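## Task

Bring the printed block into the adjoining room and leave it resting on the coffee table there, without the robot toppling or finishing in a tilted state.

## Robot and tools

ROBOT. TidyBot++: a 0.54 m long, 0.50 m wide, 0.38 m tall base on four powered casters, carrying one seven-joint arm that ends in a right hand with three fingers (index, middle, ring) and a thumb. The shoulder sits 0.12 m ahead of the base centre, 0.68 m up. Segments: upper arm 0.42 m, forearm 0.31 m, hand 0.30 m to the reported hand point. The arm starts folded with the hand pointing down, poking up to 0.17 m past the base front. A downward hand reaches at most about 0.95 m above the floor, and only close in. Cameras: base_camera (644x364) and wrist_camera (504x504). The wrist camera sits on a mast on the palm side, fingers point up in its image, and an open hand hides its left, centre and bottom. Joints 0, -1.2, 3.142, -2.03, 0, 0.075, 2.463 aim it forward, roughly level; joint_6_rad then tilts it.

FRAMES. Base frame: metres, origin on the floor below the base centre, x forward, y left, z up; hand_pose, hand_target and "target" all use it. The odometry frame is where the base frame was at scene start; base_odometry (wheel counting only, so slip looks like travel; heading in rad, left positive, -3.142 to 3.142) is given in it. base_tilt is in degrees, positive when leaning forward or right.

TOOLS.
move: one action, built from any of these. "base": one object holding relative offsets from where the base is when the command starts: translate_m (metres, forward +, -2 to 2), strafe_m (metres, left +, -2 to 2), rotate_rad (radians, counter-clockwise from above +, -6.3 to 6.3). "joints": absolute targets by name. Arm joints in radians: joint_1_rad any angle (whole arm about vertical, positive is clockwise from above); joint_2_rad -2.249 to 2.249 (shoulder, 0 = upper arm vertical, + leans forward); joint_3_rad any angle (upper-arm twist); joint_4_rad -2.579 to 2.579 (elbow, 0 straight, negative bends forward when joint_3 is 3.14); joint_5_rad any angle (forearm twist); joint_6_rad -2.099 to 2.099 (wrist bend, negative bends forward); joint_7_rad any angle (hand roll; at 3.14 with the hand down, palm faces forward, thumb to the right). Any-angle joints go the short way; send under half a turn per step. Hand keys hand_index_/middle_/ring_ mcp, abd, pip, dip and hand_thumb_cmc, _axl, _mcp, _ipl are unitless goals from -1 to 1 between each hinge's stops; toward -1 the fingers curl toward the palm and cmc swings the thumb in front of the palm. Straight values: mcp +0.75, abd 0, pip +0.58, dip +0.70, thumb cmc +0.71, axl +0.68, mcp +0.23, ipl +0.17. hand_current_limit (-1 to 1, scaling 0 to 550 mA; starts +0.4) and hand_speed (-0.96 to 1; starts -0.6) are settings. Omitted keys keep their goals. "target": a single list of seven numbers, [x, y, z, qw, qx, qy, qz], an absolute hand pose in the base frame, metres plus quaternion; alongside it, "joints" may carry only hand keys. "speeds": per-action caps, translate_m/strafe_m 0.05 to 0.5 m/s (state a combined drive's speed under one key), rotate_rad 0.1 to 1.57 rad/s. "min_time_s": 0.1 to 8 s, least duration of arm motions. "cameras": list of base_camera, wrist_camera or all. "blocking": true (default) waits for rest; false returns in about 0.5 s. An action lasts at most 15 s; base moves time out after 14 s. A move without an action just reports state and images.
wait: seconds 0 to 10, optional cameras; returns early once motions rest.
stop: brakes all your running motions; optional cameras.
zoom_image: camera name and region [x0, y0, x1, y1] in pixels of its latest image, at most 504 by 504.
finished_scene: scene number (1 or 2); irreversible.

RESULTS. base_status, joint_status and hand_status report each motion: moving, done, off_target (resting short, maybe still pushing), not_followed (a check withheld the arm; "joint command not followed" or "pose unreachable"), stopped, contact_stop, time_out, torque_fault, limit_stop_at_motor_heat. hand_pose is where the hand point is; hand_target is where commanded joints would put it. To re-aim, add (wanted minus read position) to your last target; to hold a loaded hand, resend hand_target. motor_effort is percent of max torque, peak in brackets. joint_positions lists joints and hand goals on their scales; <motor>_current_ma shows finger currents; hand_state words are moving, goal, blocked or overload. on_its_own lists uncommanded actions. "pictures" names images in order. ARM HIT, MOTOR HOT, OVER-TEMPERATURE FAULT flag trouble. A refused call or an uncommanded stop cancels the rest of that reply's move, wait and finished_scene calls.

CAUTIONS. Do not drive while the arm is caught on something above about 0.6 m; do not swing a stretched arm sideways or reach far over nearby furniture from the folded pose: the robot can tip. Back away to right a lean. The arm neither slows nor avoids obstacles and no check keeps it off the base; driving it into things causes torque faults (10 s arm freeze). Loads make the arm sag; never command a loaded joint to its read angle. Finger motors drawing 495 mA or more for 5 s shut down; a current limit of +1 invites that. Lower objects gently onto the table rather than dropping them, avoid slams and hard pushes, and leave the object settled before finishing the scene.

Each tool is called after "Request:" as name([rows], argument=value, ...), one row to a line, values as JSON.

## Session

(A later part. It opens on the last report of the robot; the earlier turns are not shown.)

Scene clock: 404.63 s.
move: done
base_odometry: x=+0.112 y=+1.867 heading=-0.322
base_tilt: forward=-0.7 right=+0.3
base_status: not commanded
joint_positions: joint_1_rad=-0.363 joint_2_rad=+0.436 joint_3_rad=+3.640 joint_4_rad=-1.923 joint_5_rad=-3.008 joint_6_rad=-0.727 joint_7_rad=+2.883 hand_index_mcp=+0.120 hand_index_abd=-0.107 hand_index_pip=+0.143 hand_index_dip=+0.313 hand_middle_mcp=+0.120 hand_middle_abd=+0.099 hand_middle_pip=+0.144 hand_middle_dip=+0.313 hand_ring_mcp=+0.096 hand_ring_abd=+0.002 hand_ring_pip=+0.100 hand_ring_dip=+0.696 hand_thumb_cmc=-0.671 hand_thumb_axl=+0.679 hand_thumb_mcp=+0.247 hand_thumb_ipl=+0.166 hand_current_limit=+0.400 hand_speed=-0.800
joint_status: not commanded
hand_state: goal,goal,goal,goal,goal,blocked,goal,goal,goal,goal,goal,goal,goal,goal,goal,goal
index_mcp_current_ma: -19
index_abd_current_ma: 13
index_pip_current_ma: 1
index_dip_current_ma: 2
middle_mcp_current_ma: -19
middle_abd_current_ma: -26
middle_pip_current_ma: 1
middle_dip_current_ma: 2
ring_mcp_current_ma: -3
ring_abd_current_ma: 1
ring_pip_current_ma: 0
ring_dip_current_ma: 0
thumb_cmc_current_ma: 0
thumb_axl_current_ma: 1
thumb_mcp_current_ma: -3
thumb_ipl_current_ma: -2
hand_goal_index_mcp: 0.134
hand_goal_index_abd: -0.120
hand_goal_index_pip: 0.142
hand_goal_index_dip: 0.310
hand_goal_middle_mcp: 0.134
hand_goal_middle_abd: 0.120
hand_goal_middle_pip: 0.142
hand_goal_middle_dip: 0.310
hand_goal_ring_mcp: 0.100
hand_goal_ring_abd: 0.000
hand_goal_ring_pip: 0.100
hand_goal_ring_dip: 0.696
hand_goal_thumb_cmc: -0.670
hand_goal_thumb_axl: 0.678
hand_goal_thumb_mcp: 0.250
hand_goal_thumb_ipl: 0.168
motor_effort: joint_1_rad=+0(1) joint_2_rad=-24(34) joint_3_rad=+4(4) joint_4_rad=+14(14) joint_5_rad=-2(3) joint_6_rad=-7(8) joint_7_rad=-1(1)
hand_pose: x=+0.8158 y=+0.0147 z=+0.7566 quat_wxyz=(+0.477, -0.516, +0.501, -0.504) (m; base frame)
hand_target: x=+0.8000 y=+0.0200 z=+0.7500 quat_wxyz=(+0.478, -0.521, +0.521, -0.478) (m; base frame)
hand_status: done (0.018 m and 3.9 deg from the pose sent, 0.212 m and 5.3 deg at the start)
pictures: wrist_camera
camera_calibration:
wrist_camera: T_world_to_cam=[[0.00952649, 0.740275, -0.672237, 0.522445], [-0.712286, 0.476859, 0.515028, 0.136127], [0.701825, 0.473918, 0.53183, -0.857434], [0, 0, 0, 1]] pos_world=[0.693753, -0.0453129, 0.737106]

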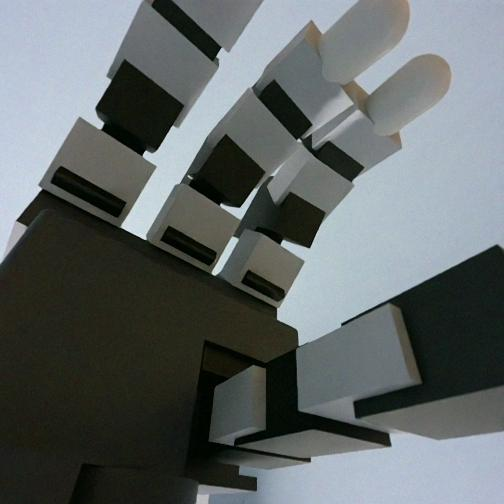

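Request:
move(joints={"joint_1_rad":0.3,"joint_2_rad":-0.3,"joint_3_rad":3.142,"joint_4_rad":-1.6,"joint_5_rad":0,"joint_6_rad":-0.7,"joint_7_rad":2.4,"hand_index_mcp":0.75,"hand_middle_mcp":0.75,"hand_index_pip":0.58,"hand_middle_pip":0.58,"hand_thumb_cmc":0.71,"hand_ring_mcp":0.75,"hand_ring_pip":0.58,"hand_speed":-0.6}, min_time_s=4, cameras=["wrist_camera"])

Scene clock: 412.40 s.
move: done
base_odometry: x=+0.112 y=+1.867 heading=-0.322
base_tilt: forward=-0.7 right=+0.3
base_status: not commanded
joint_positions: joint_1_rad=+0.292 joint_2_rad=-0.282 joint_3_rad=+3.153 joint_4_rad=-1.619 joint_5_rad=-0.058 joint_6_rad=-0.724 joint_7_rad=+2.475 hand_index_mcp=+0.753 hand_index_abd=-0.097 hand_index_pip=+0.579 hand_index_dip=+0.313 hand_middle_mcp=+0.754 hand_middle_abd=+0.092 hand_middle_pip=+0.579 hand_middle_dip=+0.313 hand_ring_mcp=+0.753 hand_ring_abd=+0.002 hand_ring_pip=+0.579 hand_ring_dip=+0.696 hand_thumb_cmc=+0.713 hand_thumb_axl=+0.679 hand_thumb_mcp=+0.247 hand_thumb_ipl=+0.166 hand_current_limit=+0.400 hand_speed=-0.600
joint_status: all done
hand_state: goal,blocked,goal,goal,goal,blocked,goal,goal,goal,goal,goal,goal,goal,goal,goal,goal
index_mcp_current_ma: 2
index_abd_current_ma: 29
index_pip_current_ma: -1
index_dip_current_ma: 2
middle_mcp_current_ma: 3
middle_abd_current_ma: -38
middle_pip_current_ma: 0
middle_dip_current_ma: 2
ring_mcp_current_ma: 3
ring_abd_current_ma: 1
ring_pip_current_ma: 0
ring_dip_current_ma: 0
thumb_cmc_current_ma: 2
thumb_axl_current_ma: 1
thumb_mcp_current_ma: -3
thumb_ipl_current_ma: -2
hand_goal_index_mcp: 0.750
hand_goal_index_abd: -0.120
hand_goal_index_pip: 0.580
hand_goal_index_dip: 0.310
hand_goal_middle_mcp: 0.750
hand_goal_middle_abd: 0.120
hand_goal_middle_pip: 0.580
hand_goal_middle_dip: 0.310
hand_goal_ring_mcp: 0.750
hand_goal_ring_abd: 0.000
hand_goal_ring_pip: 0.580
hand_goal_ring_dip: 0.696
hand_goal_thumb_cmc: 0.710
hand_goal_thumb_axl: 0.678
hand_goal_thumb_mcp: 0.250
hand_goal_thumb_ipl: 0.168
motor_effort: joint_1_rad=+0(2) joint_2_rad=-7(26) joint_3_rad=-1(4) joint_4_rad=+16(17) joint_5_rad=-1(7) joint_6_rad=+9(9) joint_7_rad=+0(1)
hand_pose: x=+0.5593 y=-0.2016 z=+1.0598 quat_wxyz=(-0.268, -0.821, -0.244, -0.440) (m; base frame)
hand_target: x=+0.5487 y=-0.2094 z=+1.0855 quat_wxyz=(-0.289, -0.812, -0.220, -0.456) (m; base frame)
hand_status: not commanded
pictures: wrist_camera
camera_calibration:
wrist_camera: T_world_to_cam=[[-0.25231, -0.966534, -0.0463982, 0.0280326], [-0.933205, 0.255728, -0.25245, 0.792821], [0.255866, -0.0203964, -0.966497, 1.00158], [0, 0, 0, 1]] pos_world=[0.490668, -0.155224, 1.16947]

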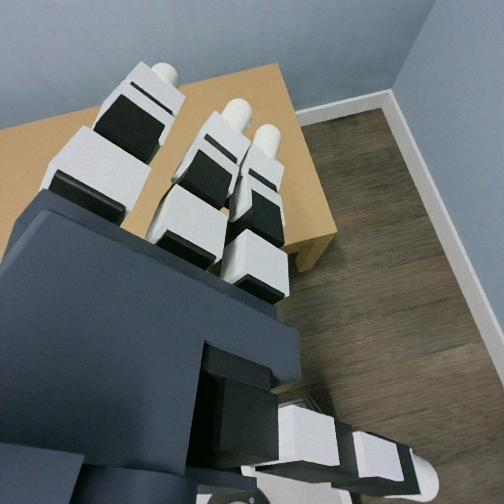

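Request:
move(joints={"joint_1_rad":-0.45}, min_time_s=2, cameras=["wrist_camera"])

Scene clock: 415.90 s.
move: done
base_odometry: x=+0.112 y=+1.867 heading=-0.322
base_tilt: forward=-0.7 right=+0.3
base_status: not commanded
joint_positions: joint_1_rad=-0.440 joint_2_rad=-0.282 joint_3_rad=+3.150 joint_4_rad=-1.619 joint_5_rad=-0.054 joint_6_rad=-0.724 joint_7_rad=+2.475 hand_index_mcp=+0.753 hand_index_abd=-0.097 hand_index_pip=+0.579 hand_index_dip=+0.313 hand_middle_mcp=+0.754 hand_middle_abd=+0.092 hand_middle_pip=+0.579 hand_middle_dip=+0.313 hand_ring_mcp=+0.754 hand_ring_abd=+0.002 hand_ring_pip=+0.579 hand_ring_dip=+0.696 hand_thumb_cmc=+0.713 hand_thumb_axl=+0.679 hand_thumb_mcp=+0.247 hand_thumb_ipl=+0.166 hand_current_limit=+0.400 hand_speed=-0.600
joint_status: all done
hand_state: goal,blocked,goal,goal,goal,blocked,goal,goal,goal,goal,goal,goal,goal,goal,goal,goal
index_mcp_current_ma: 2
index_abd_current_ma: 29
index_pip_current_ma: -1
index_dip_current_ma: 2
middle_mcp_current_ma: 4
middle_abd_current_ma: -38
middle_pip_current_ma: 0
middle_dip_current_ma: 2
ring_mcp_current_ma: 3
ring_abd_current_ma: 1
ring_pip_current_ma: 0
ring_dip_current_ma: 0
thumb_cmc_current_ma: 2
thumb_axl_current_ma: 1
thumb_mcp_current_ma: -3
thumb_ipl_current_ma: -2
hand_goal_index_mcp: 0.750
hand_goal_index_abd: -0.120
hand_goal_index_pip: 0.580
hand_goal_index_dip: 0.310
hand_goal_middle_mcp: 0.750
hand_goal_middle_abd: 0.120
hand_goal_middle_pip: 0.580
hand_goal_middle_dip: 0.310
hand_goal_ring_mcp: 0.750
hand_goal_ring_abd: 0.000
hand_goal_ring_pip: 0.580
hand_goal_ring_dip: 0.696
hand_goal_thumb_cmc: 0.710
hand_goal_thumb_axl: 0.678
hand_goal_thumb_mcp: 0.250
hand_goal_thumb_ipl: 0.168
motor_effort: joint_1_rad=+0(2) joint_2_rad=-7(8) joint_3_rad=+0(1) joint_4_rad=+17(17) joint_5_rad=-1(1) joint_6_rad=+9(9) joint_7_rad=+0(1)
hand_pose: x=+0.5808 y=+0.1455 z=+1.0601 quat_wxyz=(-0.094, -0.678, -0.524, -0.507) (m; base frame)
hand_target: x=+0.5761 y=+0.1397 z=+1.0855 quat_wxyz=(-0.102, -0.675, -0.502, -0.531) (m; base frame)
hand_status: not commanded
pictures: wrist_camera
camera_calibration:
wrist_camera: T_world_to_cam=[[0.460327, -0.886754, -0.0420257, -0.0612907], [-0.86366, -0.43638, -0.252318, 0.784323], [0.205405, 0.152445, -0.966731, 1.00778], [0, 0, 0, 1]] pos_world=[0.498599, 0.134283, 1.16958]

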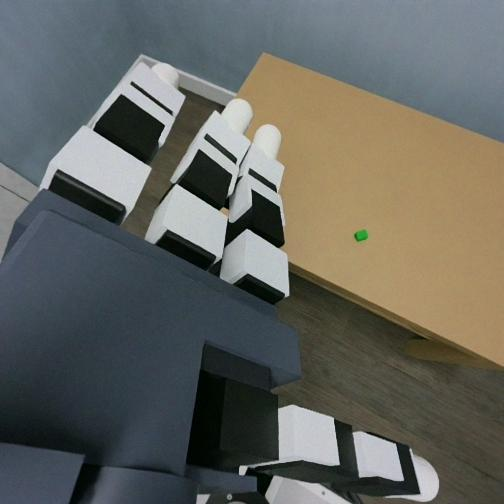

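Request:
finished_scene(scene=1)

The scene is finished: the task was done.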